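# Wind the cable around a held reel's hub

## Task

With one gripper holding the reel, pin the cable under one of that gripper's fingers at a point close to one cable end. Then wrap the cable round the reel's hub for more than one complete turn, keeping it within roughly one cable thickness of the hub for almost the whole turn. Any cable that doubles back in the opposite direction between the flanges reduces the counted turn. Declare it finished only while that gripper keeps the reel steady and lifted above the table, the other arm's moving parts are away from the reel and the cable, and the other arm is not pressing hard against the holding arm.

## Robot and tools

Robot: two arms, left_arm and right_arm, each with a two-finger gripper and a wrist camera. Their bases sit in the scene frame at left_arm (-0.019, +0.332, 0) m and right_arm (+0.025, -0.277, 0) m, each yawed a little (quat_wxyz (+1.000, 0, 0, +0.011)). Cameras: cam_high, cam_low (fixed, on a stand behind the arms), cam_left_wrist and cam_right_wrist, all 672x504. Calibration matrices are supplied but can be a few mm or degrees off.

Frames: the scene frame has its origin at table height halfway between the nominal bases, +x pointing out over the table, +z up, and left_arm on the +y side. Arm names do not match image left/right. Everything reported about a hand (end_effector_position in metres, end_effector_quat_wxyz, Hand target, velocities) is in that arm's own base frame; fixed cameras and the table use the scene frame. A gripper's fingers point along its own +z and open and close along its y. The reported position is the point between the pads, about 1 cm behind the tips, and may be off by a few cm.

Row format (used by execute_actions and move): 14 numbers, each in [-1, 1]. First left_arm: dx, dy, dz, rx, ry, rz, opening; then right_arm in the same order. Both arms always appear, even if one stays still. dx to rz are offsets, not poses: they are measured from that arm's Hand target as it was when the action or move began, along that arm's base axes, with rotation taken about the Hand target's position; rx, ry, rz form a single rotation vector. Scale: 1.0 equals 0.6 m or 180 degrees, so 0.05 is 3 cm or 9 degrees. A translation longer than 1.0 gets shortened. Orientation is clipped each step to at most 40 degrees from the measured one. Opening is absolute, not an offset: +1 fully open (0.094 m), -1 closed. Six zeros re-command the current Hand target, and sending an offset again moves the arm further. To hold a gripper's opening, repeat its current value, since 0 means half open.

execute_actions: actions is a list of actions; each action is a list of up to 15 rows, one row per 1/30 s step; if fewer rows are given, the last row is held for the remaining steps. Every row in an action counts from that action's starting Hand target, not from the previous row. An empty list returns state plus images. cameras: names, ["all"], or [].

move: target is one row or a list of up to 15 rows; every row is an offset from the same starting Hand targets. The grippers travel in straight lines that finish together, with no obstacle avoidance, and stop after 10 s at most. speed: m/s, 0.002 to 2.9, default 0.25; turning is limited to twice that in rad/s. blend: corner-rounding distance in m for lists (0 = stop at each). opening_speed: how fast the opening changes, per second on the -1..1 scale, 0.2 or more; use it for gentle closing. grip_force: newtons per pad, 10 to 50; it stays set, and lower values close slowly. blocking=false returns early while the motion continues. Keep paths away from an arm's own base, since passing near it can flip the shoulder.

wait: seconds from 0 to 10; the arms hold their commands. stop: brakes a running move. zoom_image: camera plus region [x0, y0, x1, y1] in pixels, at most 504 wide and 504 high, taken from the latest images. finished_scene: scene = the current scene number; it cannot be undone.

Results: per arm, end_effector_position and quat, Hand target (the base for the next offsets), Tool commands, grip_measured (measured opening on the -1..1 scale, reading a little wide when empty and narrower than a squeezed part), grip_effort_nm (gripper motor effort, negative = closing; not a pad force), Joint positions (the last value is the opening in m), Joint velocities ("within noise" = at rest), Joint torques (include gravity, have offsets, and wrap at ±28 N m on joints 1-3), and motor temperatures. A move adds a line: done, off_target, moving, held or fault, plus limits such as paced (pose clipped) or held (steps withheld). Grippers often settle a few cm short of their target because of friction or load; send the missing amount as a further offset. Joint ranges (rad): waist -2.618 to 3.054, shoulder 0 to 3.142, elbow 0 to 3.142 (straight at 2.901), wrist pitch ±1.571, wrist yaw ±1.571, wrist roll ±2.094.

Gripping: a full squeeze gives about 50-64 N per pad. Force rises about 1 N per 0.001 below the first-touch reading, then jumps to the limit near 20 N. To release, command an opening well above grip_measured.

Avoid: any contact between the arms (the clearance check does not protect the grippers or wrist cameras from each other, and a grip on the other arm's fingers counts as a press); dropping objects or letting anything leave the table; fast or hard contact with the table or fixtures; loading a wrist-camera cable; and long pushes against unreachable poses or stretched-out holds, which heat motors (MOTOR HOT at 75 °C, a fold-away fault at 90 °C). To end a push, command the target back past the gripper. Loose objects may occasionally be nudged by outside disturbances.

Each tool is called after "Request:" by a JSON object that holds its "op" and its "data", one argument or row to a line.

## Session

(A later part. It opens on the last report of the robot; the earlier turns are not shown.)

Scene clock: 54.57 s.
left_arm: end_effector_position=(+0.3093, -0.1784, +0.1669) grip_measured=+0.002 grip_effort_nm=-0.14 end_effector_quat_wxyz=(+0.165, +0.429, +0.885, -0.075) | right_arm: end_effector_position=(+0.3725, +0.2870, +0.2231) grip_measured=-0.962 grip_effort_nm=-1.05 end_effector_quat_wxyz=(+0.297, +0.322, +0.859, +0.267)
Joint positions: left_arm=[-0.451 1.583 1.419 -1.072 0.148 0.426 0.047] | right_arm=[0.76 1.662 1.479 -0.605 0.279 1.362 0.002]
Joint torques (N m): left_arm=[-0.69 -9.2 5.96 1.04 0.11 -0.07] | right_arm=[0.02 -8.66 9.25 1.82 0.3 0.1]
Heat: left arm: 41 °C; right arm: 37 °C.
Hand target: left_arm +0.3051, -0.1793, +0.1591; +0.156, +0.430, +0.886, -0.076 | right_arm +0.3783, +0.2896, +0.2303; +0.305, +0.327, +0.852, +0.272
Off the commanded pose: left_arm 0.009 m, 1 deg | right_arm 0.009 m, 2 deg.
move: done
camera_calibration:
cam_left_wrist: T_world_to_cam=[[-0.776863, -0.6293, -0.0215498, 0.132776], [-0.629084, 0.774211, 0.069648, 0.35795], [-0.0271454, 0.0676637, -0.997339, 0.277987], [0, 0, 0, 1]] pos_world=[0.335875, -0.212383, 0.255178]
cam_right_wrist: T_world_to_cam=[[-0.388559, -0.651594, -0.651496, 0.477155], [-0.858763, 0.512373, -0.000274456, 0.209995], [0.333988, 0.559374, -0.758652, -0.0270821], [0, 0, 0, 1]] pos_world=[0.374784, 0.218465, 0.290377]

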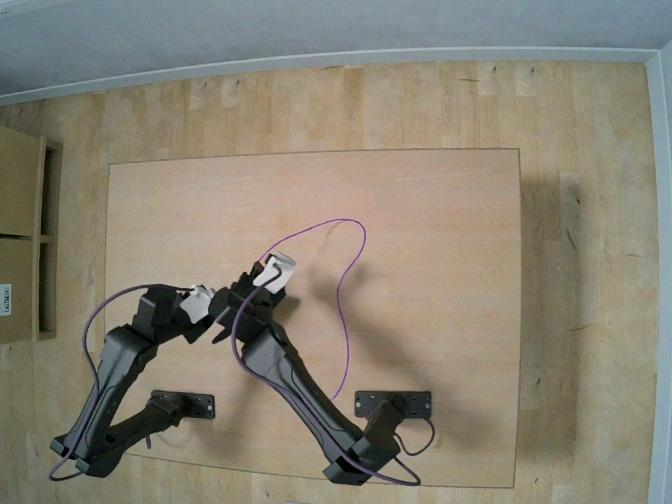

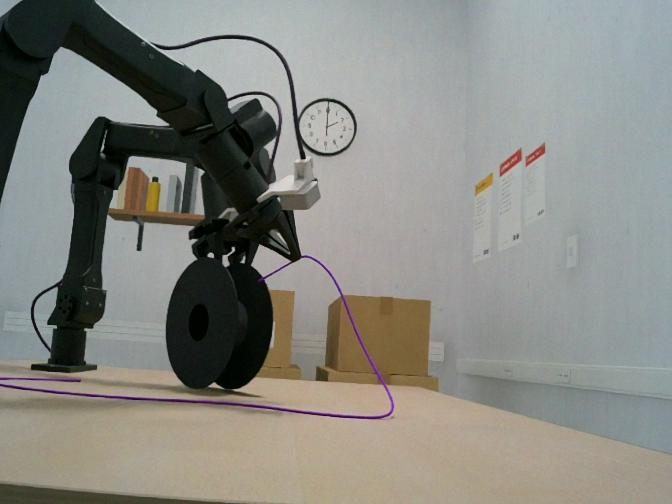

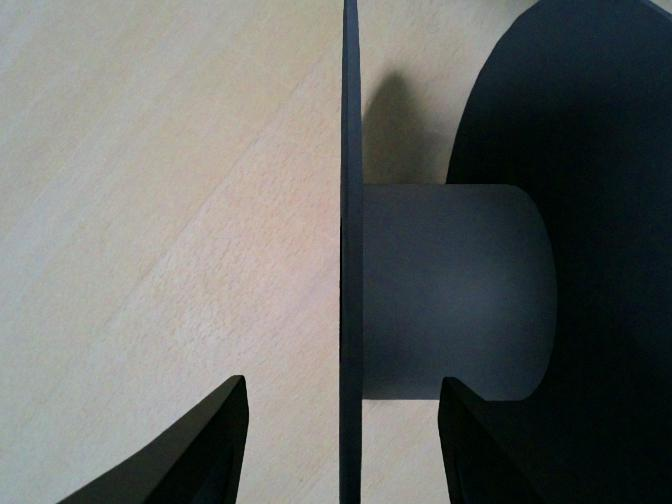

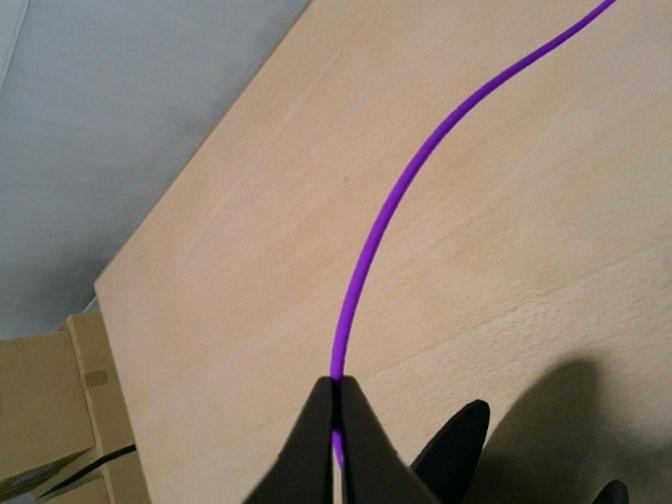

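Request:
{"op": "move", "data": {
  "target": [0,0,0,0,0,0,0,-0.05,0.077,-0.023,0.043,-0.052,0.0247,-1],
  "cameras": ["all"],
  "speed": 0.1
}}

Scene clock: 57.27 s.
left_arm: end_effector_position=(+0.3054, -0.1751, +0.1650) grip_measured=+0.002 grip_effort_nm=-0.14 end_effector_quat_wxyz=(+0.155, +0.429, +0.887, -0.072) | right_arm: end_effector_position=(+0.3580, +0.3258, +0.2040) grip_measured=-0.962 grip_effort_nm=-1.04 end_effector_quat_wxyz=(+0.341, +0.304, +0.820, +0.344)
Joint positions: left_arm=[-0.451 1.583 1.419 -1.094 0.141 0.426 0.047] | right_arm=[0.87 1.628 1.219 -0.197 0.365 1.387 0.002]
Joint torques (N m): left_arm=[-0.72 -9.18 5.96 1.18 0.19 -0.07] | right_arm=[2.1 -11.89 6.16 2.26 0.02 -0.05]
Heat: left arm: 41 °C; right arm: 36 °C.
Hand target: left_arm +0.3051, -0.1794, +0.1591; +0.156, +0.430, +0.886, -0.076 | right_arm +0.3483, +0.3357, +0.2164; +0.340, +0.290, +0.816, +0.367
Off the commanded pose: left_arm 0.007 m, 1 deg | right_arm 0.019 m, 3 deg.
move: off_target (right_arm)
camera_calibration:
cam_left_wrist: T_world_to_cam=[[-0.77585, -0.630649, -0.0183943, 0.130617], [-0.629406, 0.771645, 0.0917195, 0.349068], [-0.043649, 0.0827381, -0.995615, 0.283136], [0, 0, 0, 1]] pos_world=[0.333403, -0.210409, 0.252281]
cam_right_wrist: T_world_to_cam=[[-0.259095, -0.579325, -0.772821, 0.439235], [-0.866451, 0.492964, -0.0790518, 0.202749], [0.42677, 0.649129, -0.629681, -0.147243], [0, 0, 0, 1]] pos_world=[0.352314, 0.250092, 0.262761]

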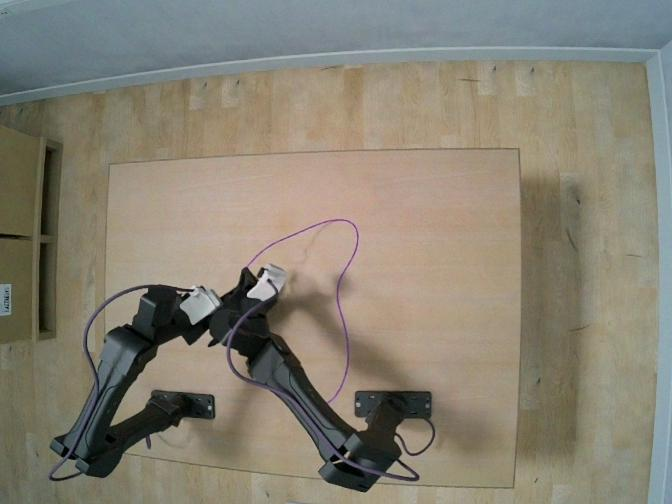

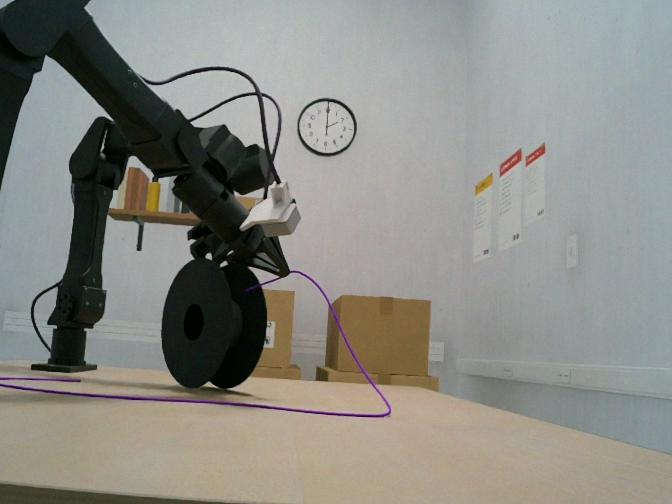

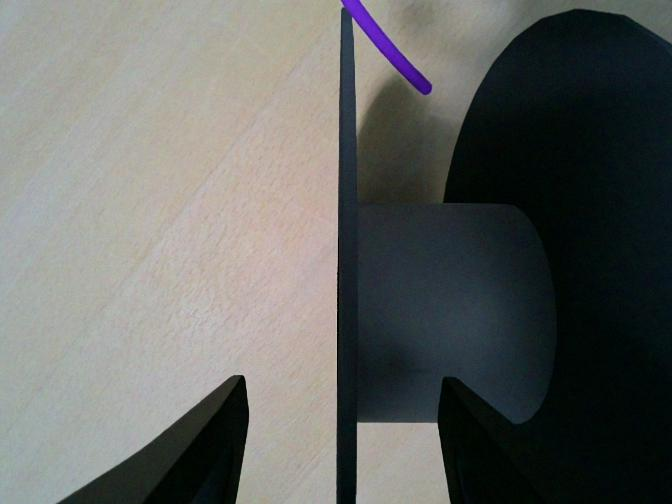

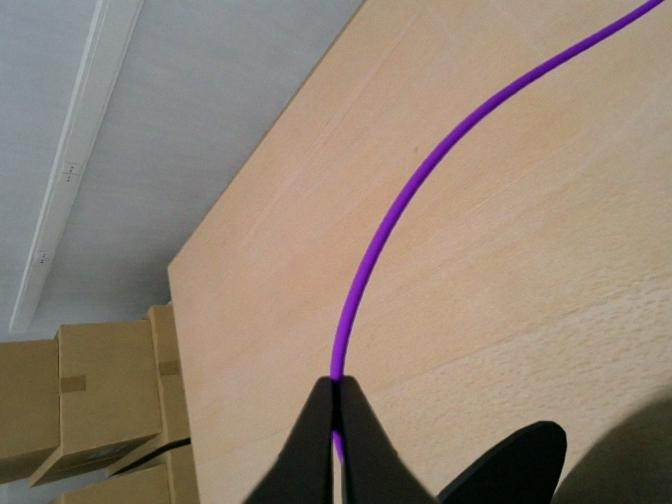

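Request:
{"op": "move", "data": {
  "target": [0,0,0,0,0,0,0,0.1,-0.19,0.12,0,0,0,-1],
  "cameras": ["all"],
  "speed": 0.15
}}

Scene clock: 60.70 s.
left_arm: end_effector_position=(+0.3098, -0.1773, +0.1667) grip_measured=+0.002 grip_effort_nm=-0.14 end_effector_quat_wxyz=(+0.165, +0.428, +0.886, -0.072) | right_arm: end_effector_position=(+0.4107, +0.2241, +0.2703) grip_measured=-0.962 grip_effort_nm=-1.04 end_effector_quat_wxyz=(+0.330, +0.296, +0.821, +0.359)
Joint positions: left_arm=[-0.451 1.583 1.419 -1.073 0.141 0.426 0.047] | right_arm=[0.505 1.507 1.345 -0.391 0.02 1.187 0.002]
Joint torques (N m): left_arm=[-0.68 -9.17 6 1.04 0.2 -0.07] | right_arm=[-0.17 -10.36 9.4 1.89 0 -0.1]
Heat: left arm: 41 °C; right arm: 36 °C.
Hand target: left_arm +0.3051, -0.1793, +0.1591; +0.156, +0.429, +0.886, -0.076 | right_arm +0.4082, +0.2218, +0.2882; +0.340, +0.290, +0.816, +0.366
Off the commanded pose: left_arm 0.009 m, 1 deg | right_arm 0.018 m, 2 deg.
move: off_target (right_arm)
camera_calibration:
cam_left_wrist: T_world_to_cam=[[-0.775146, -0.631201, -0.0270849, 0.133939], [-0.631289, 0.772134, 0.0726867, 0.357222], [-0.0249667, 0.0734412, -0.996987, 0.277952], [0, 0, 0, 1]] pos_world=[0.336272, -0.211694, 0.254777]
cam_right_wrist: T_world_to_cam=[[-0.244072, -0.566714, -0.786933, 0.439968], [-0.881787, 0.467406, -0.063113, 0.31152], [0.403584, 0.678504, -0.613802, -0.0632559], [0, 0, 0, 1]] pos_world=[0.407608, 0.146649, 0.32706]

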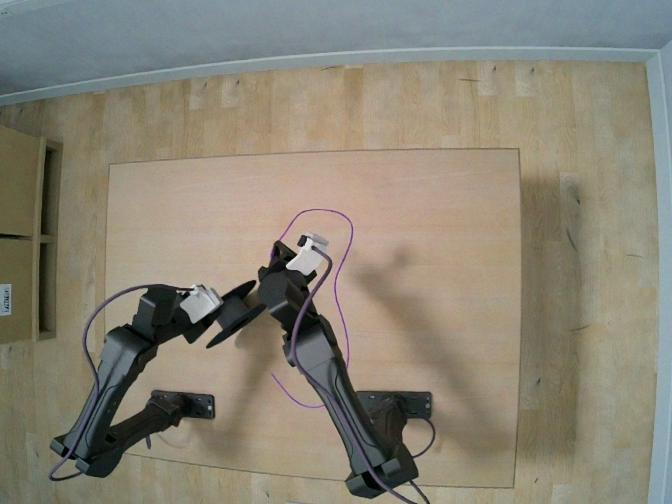

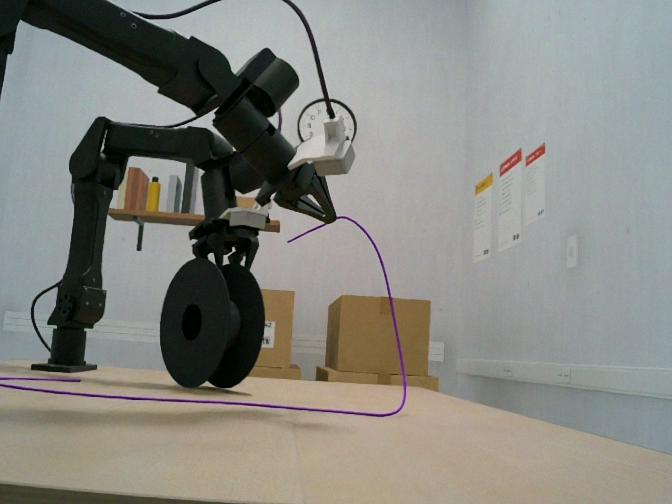

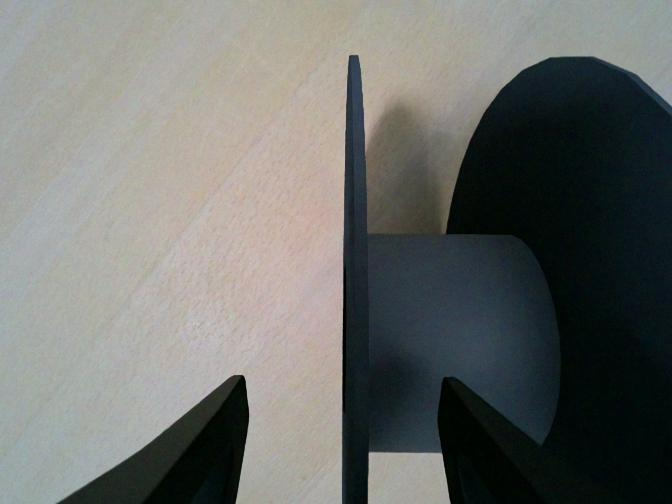

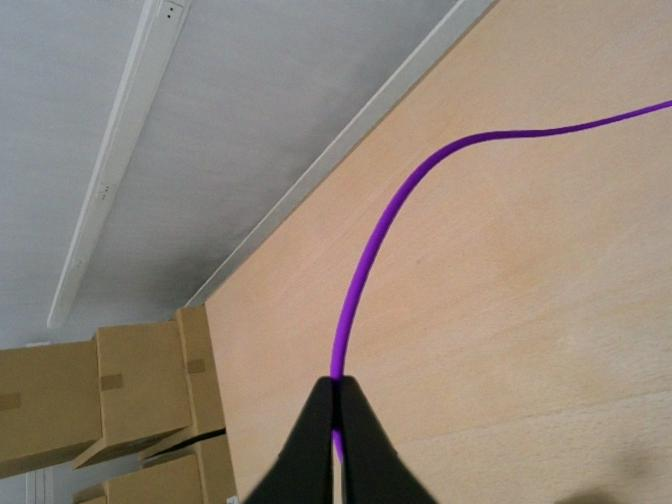

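Request:
{"op": "move", "data": {
  "target": [-0.059,0.072,-0.0295,-0.1066,-0.088,0,0,0,0,0,0,0,0,-1],
  "cameras": ["cam_left_wrist","cam_high","cam_low"],
  "speed": 0.1
}}

Scene clock: 64.60 s.
left_arm: end_effector_position=(+0.2752, -0.1359, +0.1434) grip_measured=+0.002 grip_effort_nm=-0.14 end_effector_quat_wxyz=(+0.342, +0.400, +0.836, -0.155) | right_arm: end_effector_position=(+0.4106, +0.2241, +0.2702) grip_measured=-0.962 grip_effort_nm=-1.05 end_effector_quat_wxyz=(+0.329, +0.296, +0.821, +0.359)
Joint positions: left_arm=[-0.207 1.121 0.772 -0.57 0.444 0.533 0.047] | right_arm=[0.505 1.507 1.345 -0.391 0.02 1.187 0.002]
Joint torques (N m): left_arm=[0.69 -6.38 6.38 1.49 0.53 0.1] | right_arm=[-0.23 -10.33 9.5 1.88 0.03 -0.11]
Heat: left arm: 41 °C; right arm: 36 °C.
Hand target: left_arm +0.2698, -0.1361, +0.1414; +0.345, +0.404, +0.831, -0.162 | right_arm +0.4083, +0.2218, +0.2883; +0.340, +0.290, +0.816, +0.367
Off the commanded pose: left_arm 0.006 m, 1 deg | right_arm 0.018 m, 2 deg.
move: off_target (right_arm)
camera_calibration:
cam_left_wrist: T_world_to_cam=[[-0.765166, -0.643486, -0.0211572, 0.127218], [-0.602477, 0.727217, -0.328903, 0.348673], [0.22703, -0.238918, -0.944127, 0.131494], [0, 0, 0, 1]] pos_world=[0.277558, -0.140282, 0.241518]
Images, in order (width x height): cam_high 672x504, cam_low 672x504, cam_left_wrist 672x504.

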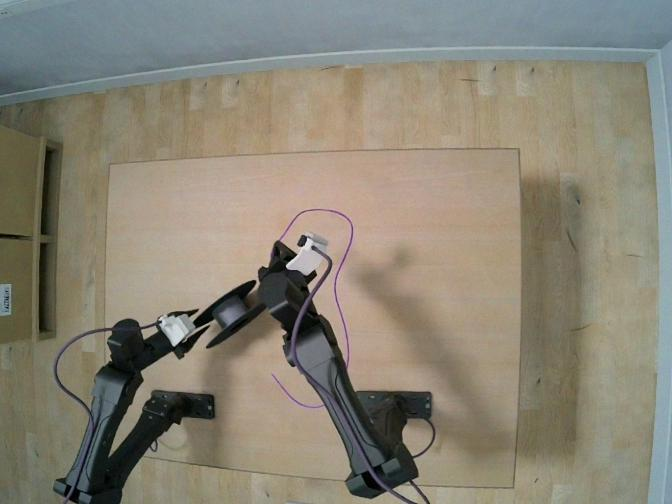

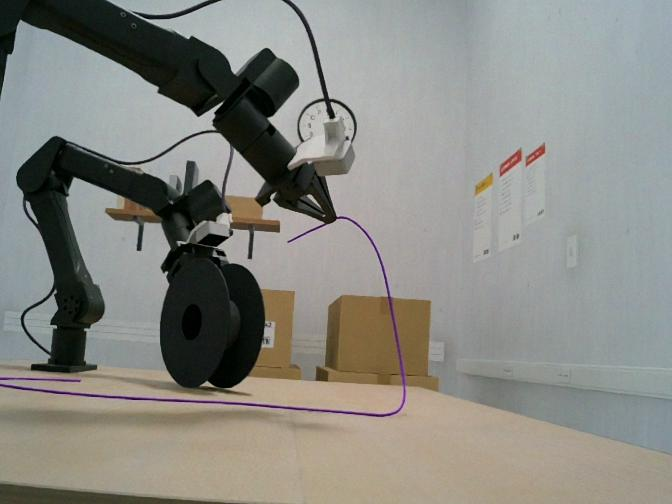

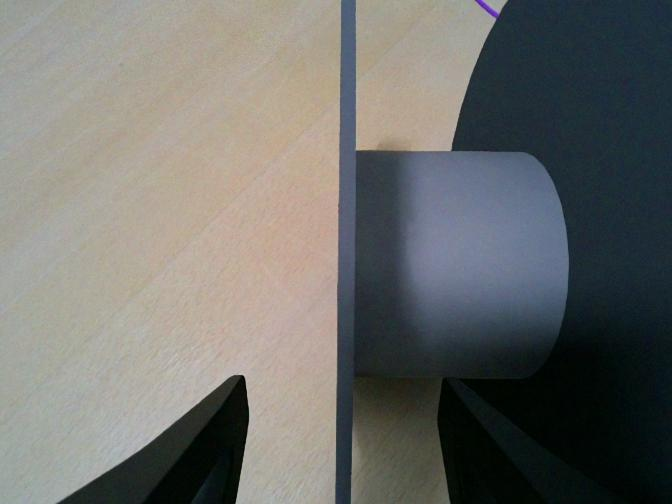

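Request:
{"op": "move", "data": {
  "target": [0,0,0,0,0,0,0,-0.172,0.25,-0.015,0.0287,-0.0613,-0.037,-1],
  "cameras": ["all"],
  "speed": 0.15
}}

Scene clock: 69.27 s.
left_arm: end_effector_position=(+0.2753, -0.1360, +0.1435) grip_measured=+0.002 grip_effort_nm=-0.14 end_effector_quat_wxyz=(+0.342, +0.400, +0.836, -0.155) | right_arm: end_effector_position=(+0.3018, +0.3701, +0.2735) grip_measured=-0.962 grip_effort_nm=-1.04 end_effector_quat_wxyz=(+0.419, +0.308, +0.752, +0.405)
Joint positions: left_arm=[-0.207 1.121 0.772 -0.57 0.445 0.533 0.047] | right_arm=[1.131 1.584 1.258 -0.109 0.704 1.448 0.002]
Joint torques (N m): left_arm=[0.7 -6.46 6.3 1.51 0.5 0.1] | right_arm=[-0.01 -8.01 8.87 2.09 0.33 0.07]
Heat: left arm: 41 °C; right arm: 36 °C.
Hand target: left_arm +0.2698, -0.1361, +0.1414; +0.346, +0.404, +0.831, -0.162 | right_arm +0.3050, +0.3718, +0.2792; +0.424, +0.315, +0.744, +0.409
Off the commanded pose: left_arm 0.006 m, 1 deg | right_arm 0.007 m, 1 deg.
move: done
camera_calibration:
cam_left_wrist: T_world_to_cam=[[-0.765459, -0.643136, -0.0211902, 0.127359], [-0.601908, 0.727258, -0.329852, 0.348781], [0.22755, -0.239733, -0.943795, 0.131249], [0, 0, 0, 1]] pos_world=[0.277557, -0.14028, 0.241617]
cam_right_wrist: T_world_to_cam=[[-0.117593, -0.483786, -0.86725, 0.451767], [-0.805173, 0.557619, -0.201886, 0.128911], [0.581265, 0.674546, -0.455103, -0.211996], [0, 0, 0, 1]] pos_world=[0.280146, 0.289676, 0.321341]

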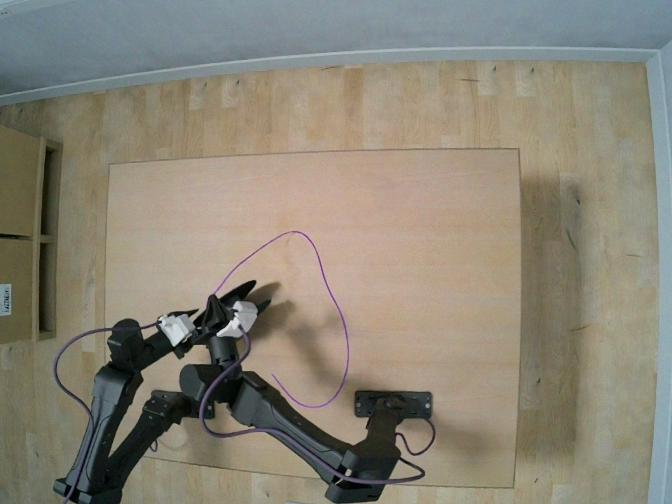

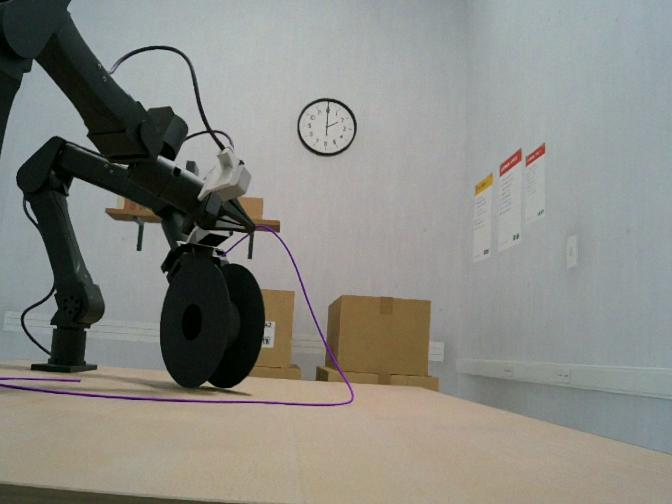

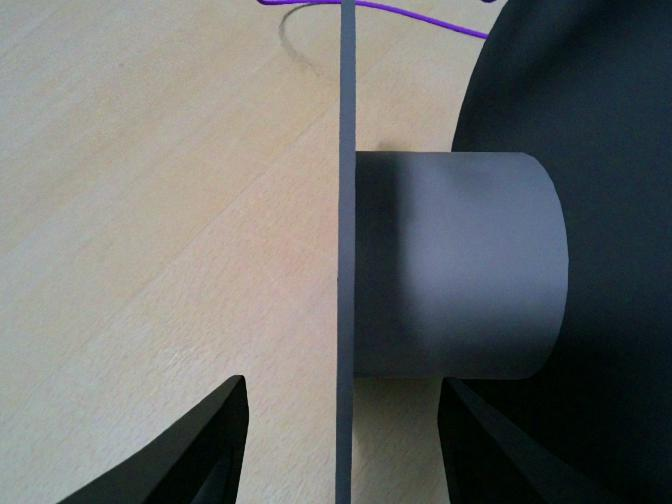

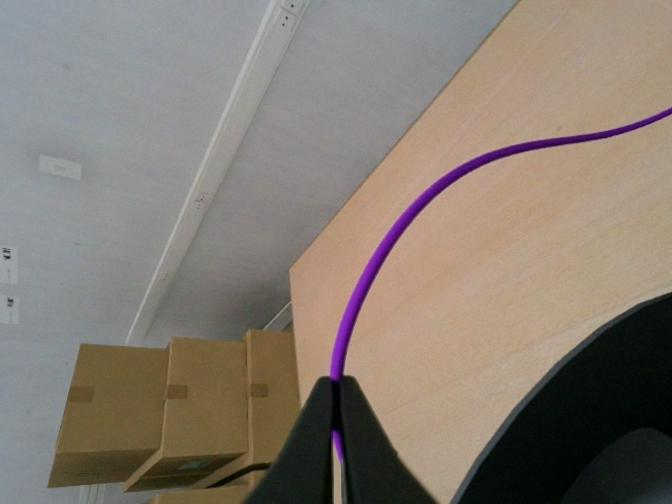

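Request:
{"op": "move", "data": {
  "target": [0,0,0,0,0,0,0,-0.035,0.053,-0.077,0,0,0,-1],
  "cameras": ["cam_left_wrist","cam_high","cam_low"],
  "speed": 0.08
}}

Scene clock: 71.10 s.
left_arm: end_effector_position=(+0.2753, -0.1360, +0.1435) grip_measured=+0.002 grip_effort_nm=-0.14 end_effector_quat_wxyz=(+0.342, +0.400, +0.836, -0.155) | right_arm: end_effector_position=(+0.2848, +0.4039, +0.2429) grip_measured=-0.962 grip_effort_nm=-1.05 end_effector_quat_wxyz=(+0.420, +0.314, +0.742, +0.417)
Joint positions: left_arm=[-0.207 1.121 0.772 -0.57 0.445 0.533 0.047] | right_arm=[1.215 1.692 1.235 0.021 0.785 1.5 0.002]
Joint torques (N m): left_arm=[0.68 -6.5 6.34 1.51 0.53 0.11] | right_arm=[0.43 -8.73 6.02 2 0.41 0.08]
Heat: left arm: 41 °C; right arm: 36 °C.
Hand target: left_arm +0.2698, -0.1361, +0.1414; +0.346, +0.404, +0.831, -0.162 | right_arm +0.2841, +0.4036, +0.2330; +0.424, +0.315, +0.744, +0.409
Off the commanded pose: left_arm 0.006 m, 1 deg | right_arm 0.010 m, 1 deg.
move: done
camera_calibration:
cam_left_wrist: T_world_to_cam=[[-0.765459, -0.643136, -0.0211902, 0.127359], [-0.601908, 0.727258, -0.329852, 0.348781], [0.22755, -0.239733, -0.943795, 0.131249], [0, 0, 0, 1]] pos_world=[0.277557, -0.14028, 0.241617]
Images, in order (width x height): cam_high 672x504, cam_low 672x504, cam_left_wrist 672x504.

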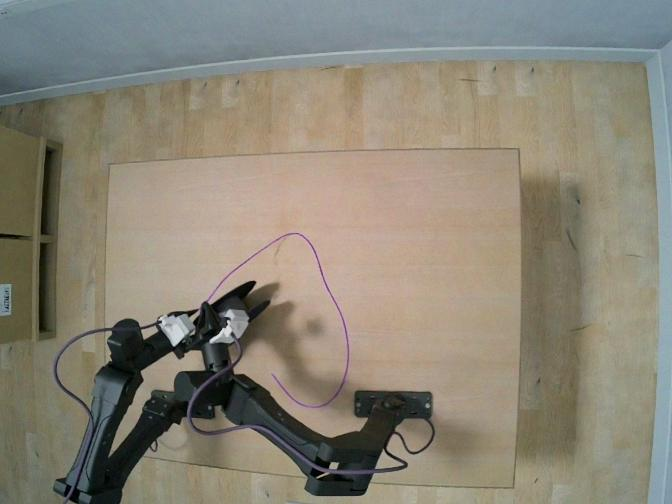

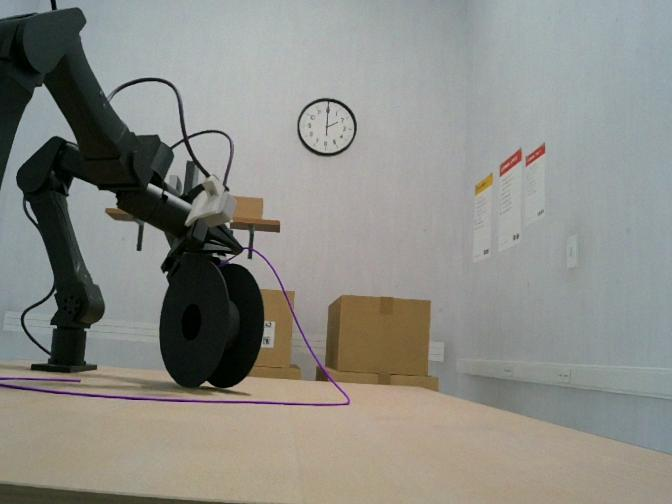

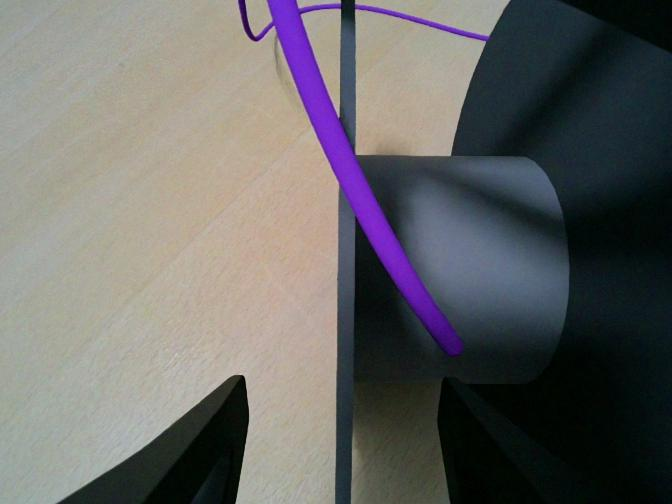

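Request:
{"op": "move", "data": {
  "target": [0,0,0,0,0,0,0.35,-0.02,0.005,-0.025,0.015,-0.018,-0.0235,-1],
  "cameras": ["cam_left_wrist","cam_high","cam_low"],
  "speed": 0.08
}}

Scene clock: 73.93 s.
left_arm: end_effector_position=(+0.2753, -0.1360, +0.1435) grip_measured=+0.348 grip_effort_nm=0.09 end_effector_quat_wxyz=(+0.342, +0.400, +0.836, -0.155) | right_arm: end_effector_position=(+0.2735, +0.4072, +0.2313) grip_measured=-0.962 grip_effort_nm=-1.05 end_effector_quat_wxyz=(+0.447, +0.342, +0.705, +0.431)
Joint positions: left_arm=[-0.207 1.121 0.772 -0.57 0.445 0.533 0.063] | right_arm=[1.274 1.738 1.177 0.173 0.921 1.534 0.002]
Joint torques (N m): left_arm=[0.77 -6.41 6.34 1.51 0.53 0.1] | right_arm=[0.62 -8.5 5.64 1.98 0.41 0.07]
Heat: left arm: 41 °C; right arm: 36 °C.
Hand target: left_arm +0.2698, -0.1361, +0.1414; +0.345, +0.404, +0.831, -0.162 | right_arm +0.2721, +0.4066, +0.2180; +0.452, +0.341, +0.710, +0.419
Off the commanded pose: left_arm 0.006 m, 1 deg | right_arm 0.013 m, 2 deg.
move: off_target (right_arm)
camera_calibration:
cam_left_wrist: T_world_to_cam=[[-0.765459, -0.643136, -0.0211902, 0.127359], [-0.601908, 0.727258, -0.329852, 0.348781], [0.22755, -0.239733, -0.943795, 0.131249], [0, 0, 0, 1]] pos_world=[0.277557, -0.14028, 0.241617]
Images, in order (width x height): cam_high 672x504, cam_low 672x504, cam_left_wrist 672x504.

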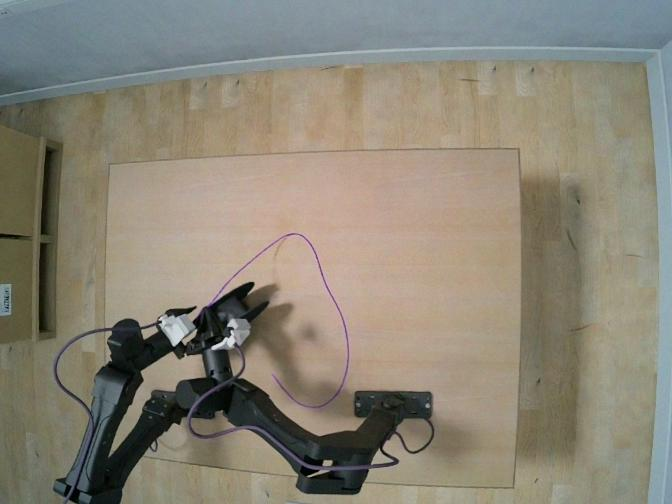

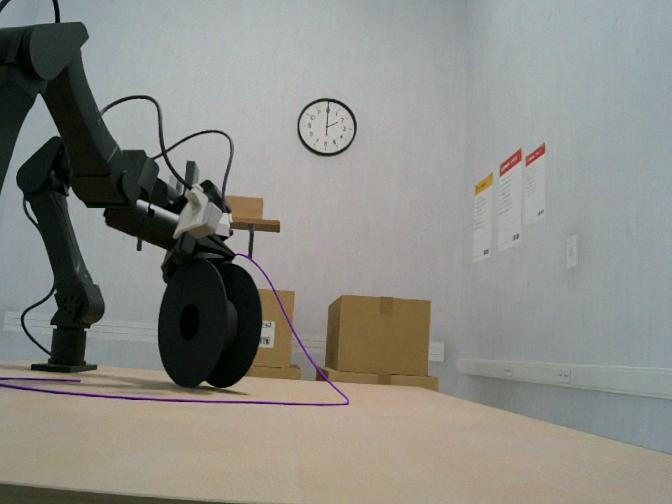

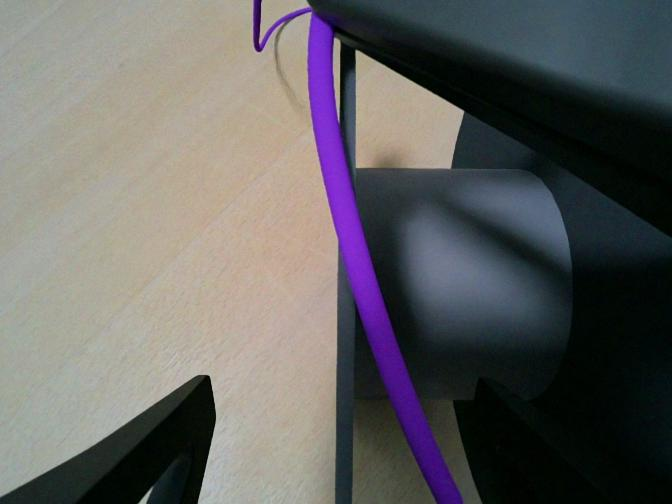

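Request:
{"op": "move", "data": {
  "target": [0,0,0,0,0,0,0.35,-0.025,0.014,-0.06,0.0125,-0.015,-0.0196,-1],
  "cameras": ["cam_left_wrist","cam_high","cam_low"],
  "speed": 0.06
}}

Scene clock: 76.23 s.
left_arm: end_effector_position=(+0.2753, -0.1360, +0.1435) grip_measured=+0.348 grip_effort_nm=0.09 end_effector_quat_wxyz=(+0.342, +0.400, +0.836, -0.155) | right_arm: end_effector_position=(+0.2581, +0.4197, +0.2301) grip_measured=-0.964 grip_effort_nm=-1.05 end_effector_quat_wxyz=(+0.454, +0.388, +0.635, +0.491)
Joint positions: left_arm=[-0.207 1.121 0.772 -0.57 0.445 0.534 0.063] | right_arm=[1.341 1.819 1.128 0.473 1.055 1.564 0.002]
Joint torques (N m): left_arm=[0.73 -6.48 6.35 1.51 0.51 0.07] | right_arm=[0.12 -6.67 3.77 0.93 0.29 -0.03]
Heat: left arm: 41 °C; right arm: 36 °C.
Hand target: left_arm +0.2697, -0.1361, +0.1414; +0.345, +0.404, +0.831, -0.162 | right_arm +0.2571, +0.4149, +0.1820; +0.475, +0.361, +0.680, +0.426
Off the commanded pose: left_arm 0.006 m, 1 deg | right_arm 0.048 m, 10 deg.
move: off_target (right_arm)
camera_calibration:
cam_left_wrist: T_world_to_cam=[[-0.765815, -0.642695, -0.021694, 0.127577], [-0.601377, 0.727715, -0.329813, 0.348761], [0.227756, -0.239529, -0.943797, 0.131197], [0, 0, 0, 1]] pos_world=[0.277556, -0.14038, 0.241617]
Images, in order (width x height): cam_high 672x504, cam_low 672x504, cam_left_wrist 672x504.

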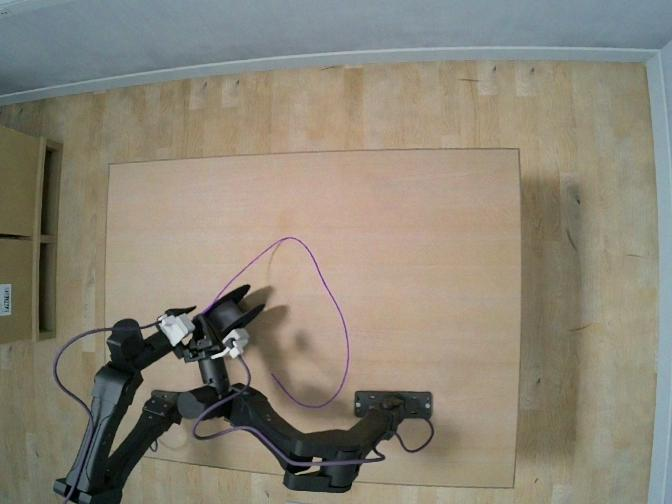

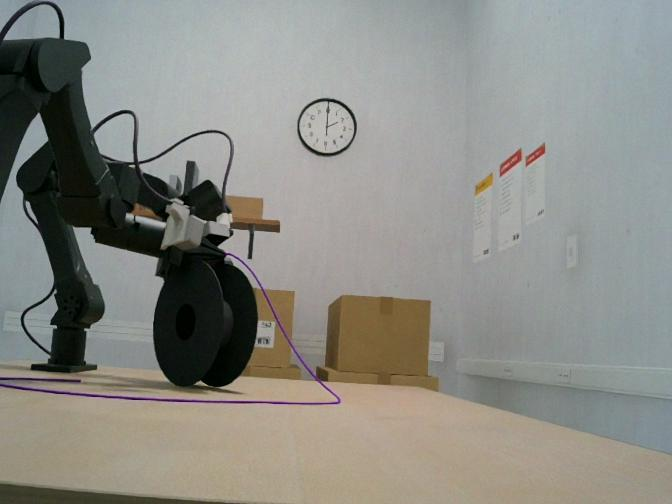

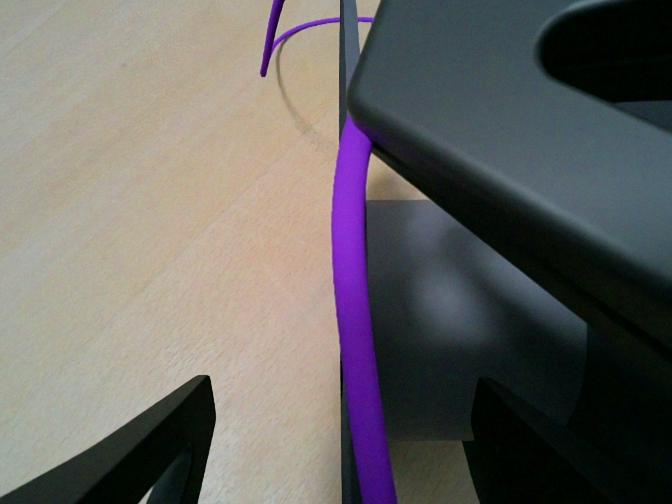

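Request:
{"op": "move", "data": {
  "target": [
    [0,0,0,0,0,0,0.35,0.01,-0.003,0.125,0,0,0,-1],
    [0,0,0,0,0,0,0.35,0.01,-0.003,0.125,-0.03,0.036,-0.047,-1]
  ],
  "cameras": ["all"],
  "speed": 0.08
}}

Scene clock: 80.97 s.
left_arm: end_effector_position=(+0.2826, -0.1347, +0.1486) grip_measured=+0.348 grip_effort_nm=0.09 end_effector_quat_wxyz=(+0.358, +0.395, +0.833, -0.152) | right_arm: end_effector_position=(+0.2623, +0.4095, +0.2524) grip_measured=-0.964 grip_effort_nm=-1.05 end_effector_quat_wxyz=(+0.475, +0.405, +0.706, +0.333)
Joint positions: left_arm=[-0.197 1.121 0.772 -0.536 0.447 0.527 0.063] | right_arm=[1.338 1.898 1.635 -0.562 1.111 1.902 0.002]
Joint torques (N m): left_arm=[-0.24 -6.35 6.35 1.25 0.49 0.14] | right_arm=[0.4 -10.11 9.48 1.38 0.7 0.12]
Heat: left arm: 41 °C; right arm: 36 °C.
Hand target: left_arm +0.2698, -0.1361, +0.1414; +0.345, +0.404, +0.831, -0.162 | right_arm +0.2630, +0.4132, +0.2571; +0.482, +0.411, +0.696, +0.337
Off the commanded pose: left_arm 0.015 m, 2 deg | right_arm 0.006 m, 2 deg.
move: off_target (left_arm)
camera_calibration:
cam_left_wrist: T_world_to_cam=[[-0.756084, -0.653466, -0.0363244, 0.132091], [-0.601239, 0.715439, -0.355891, 0.356025], [0.258551, -0.247244, -0.933821, 0.123457], [0, 0, 0, 1]] pos_world=[0.282008, -0.137873, 0.246791]
cam_right_wrist: T_world_to_cam=[[-0.249357, -0.452551, -0.856165, 0.466833], [-0.620093, 0.753694, -0.217785, -0.0539455], [0.743845, 0.476596, -0.468562, -0.183313], [0, 0, 0, 1]] pos_world=[0.219313, 0.33929, 0.302044]

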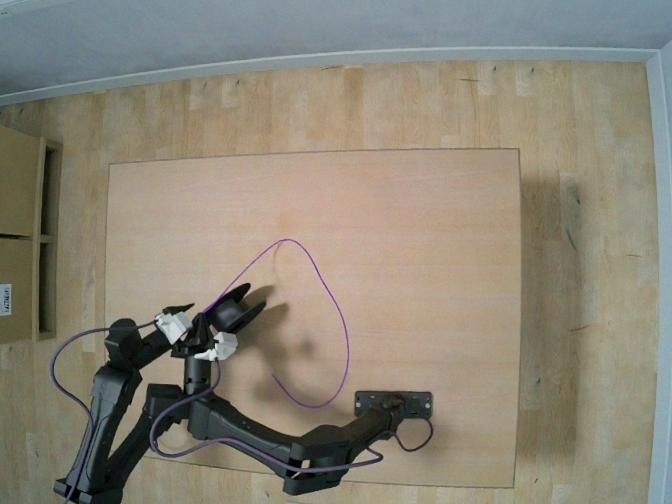

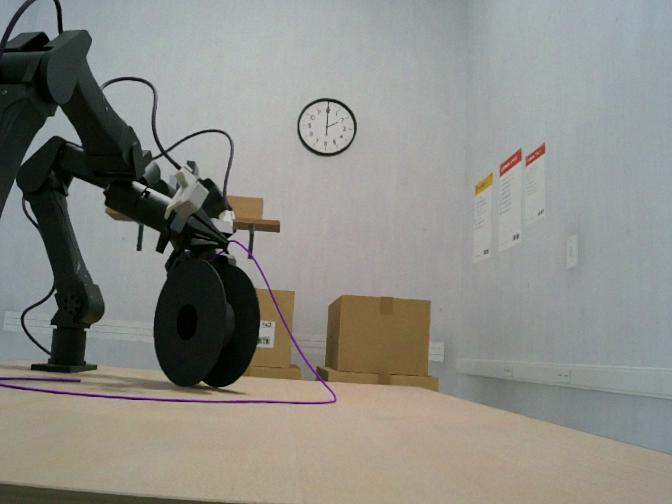

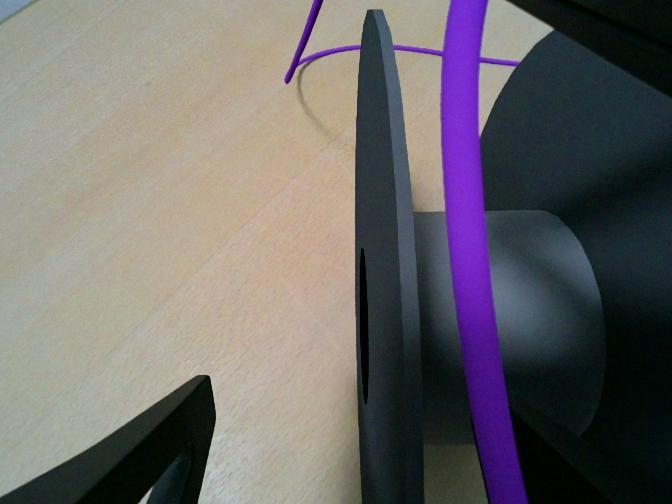

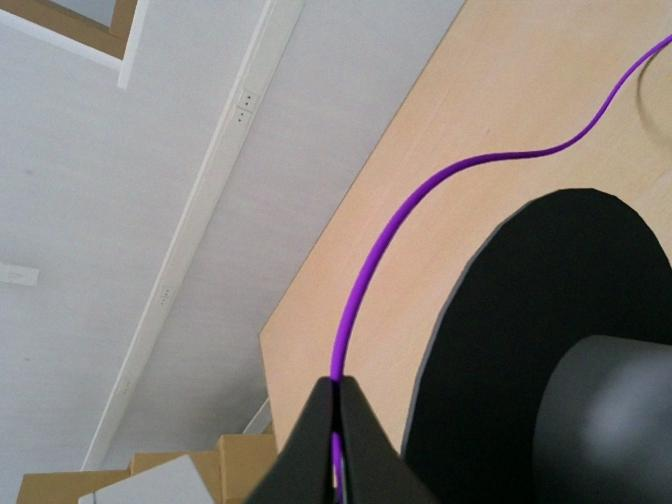

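Request:
{"op": "move", "data": {
  "target": [0,0,0,0,0,0,0.35,0.02,-0.12,0.03,0,0,0,-1],
  "cameras": ["cam_left_wrist","cam_low","cam_high"],
  "speed": 0.1
}}

Request:
{"op": "zoom_image", "data": {
  "camera": "cam_high",
  "region": [90, 260, 300, 420]
}}

Scene clock: 82.73 s.
left_arm: end_effector_position=(+0.2807, -0.1344, +0.1471) grip_measured=+0.348 grip_effort_nm=0.09 end_effector_quat_wxyz=(+0.354, +0.397, +0.833, -0.152) | right_arm: end_effector_position=(+0.2742, +0.3491, +0.2691) grip_measured=-0.964 grip_effort_nm=-1.04 end_effector_quat_wxyz=(+0.477, +0.409, +0.702, +0.336)
Joint positions: left_arm=[-0.197 1.121 0.772 -0.546 0.447 0.533 0.063] | right_arm=[1.266 1.667 1.395 -0.453 1.068 1.802 0.002]
Joint torques (N m): left_arm=[-0.16 -6.41 6.35 1.32 0.5 0.09] | right_arm=[-0.54 -11.84 5.7 1.58 0.5 -0.08]
Heat: left arm: 41 °C; right arm: 36 °C.
Hand target: left_arm +0.2698, -0.1361, +0.1414; +0.345, +0.404, +0.831, -0.162 | right_arm +0.2750, +0.3411, +0.2751; +0.482, +0.411, +0.696, +0.337
Off the commanded pose: left_arm 0.012 m, 2 deg | right_arm 0.010 m, 1 deg.
move: off_target (left_arm)
camera_calibration:
cam_left_wrist: T_world_to_cam=[[-0.759089, -0.650077, -0.0344021, 0.131907], [-0.600584, 0.719727, -0.348269, 0.353356], [0.251162, -0.243705, -0.936763, 0.125535], [0, 0, 0, 1]] pos_world=[0.28082, -0.137977, 0.245198]
Images, in order (width x height): cam_high 672x504, cam_low 672x504, cam_left_wrist 672x504.

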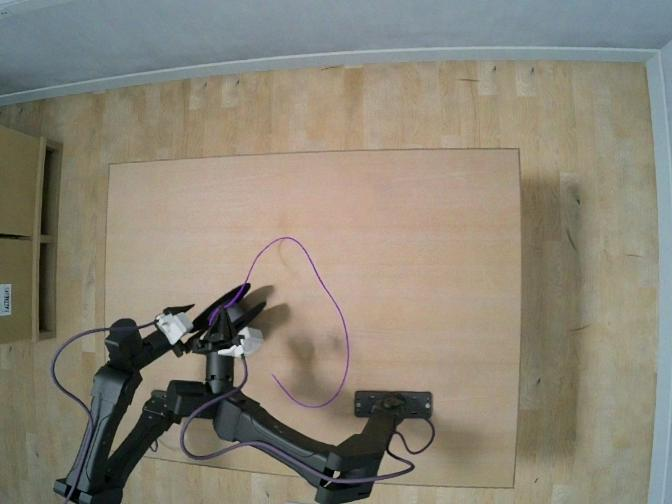

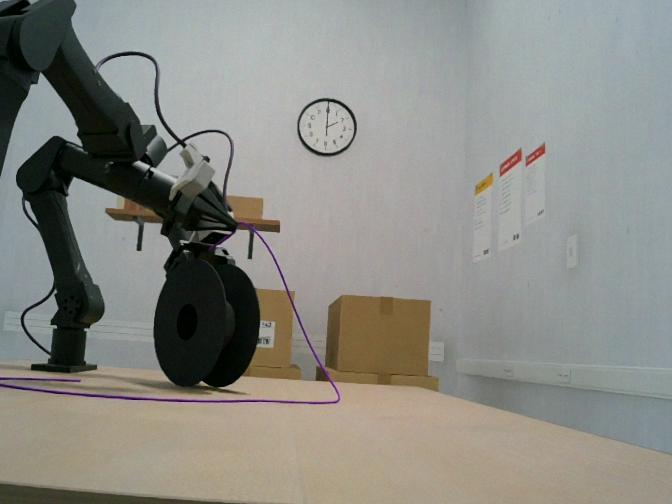

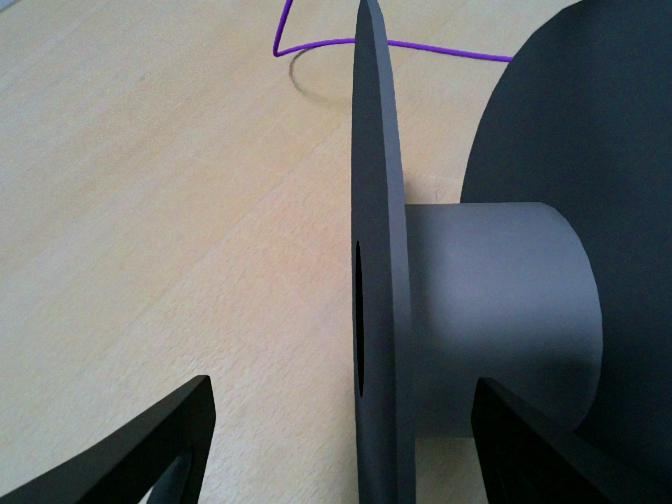

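Scaled by 2.400 from the camera's 672x504 image, which has a finer 960x720 frame.

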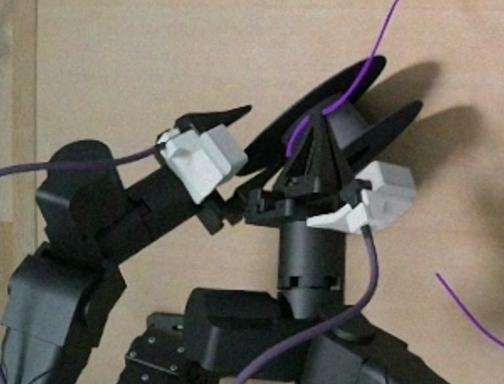

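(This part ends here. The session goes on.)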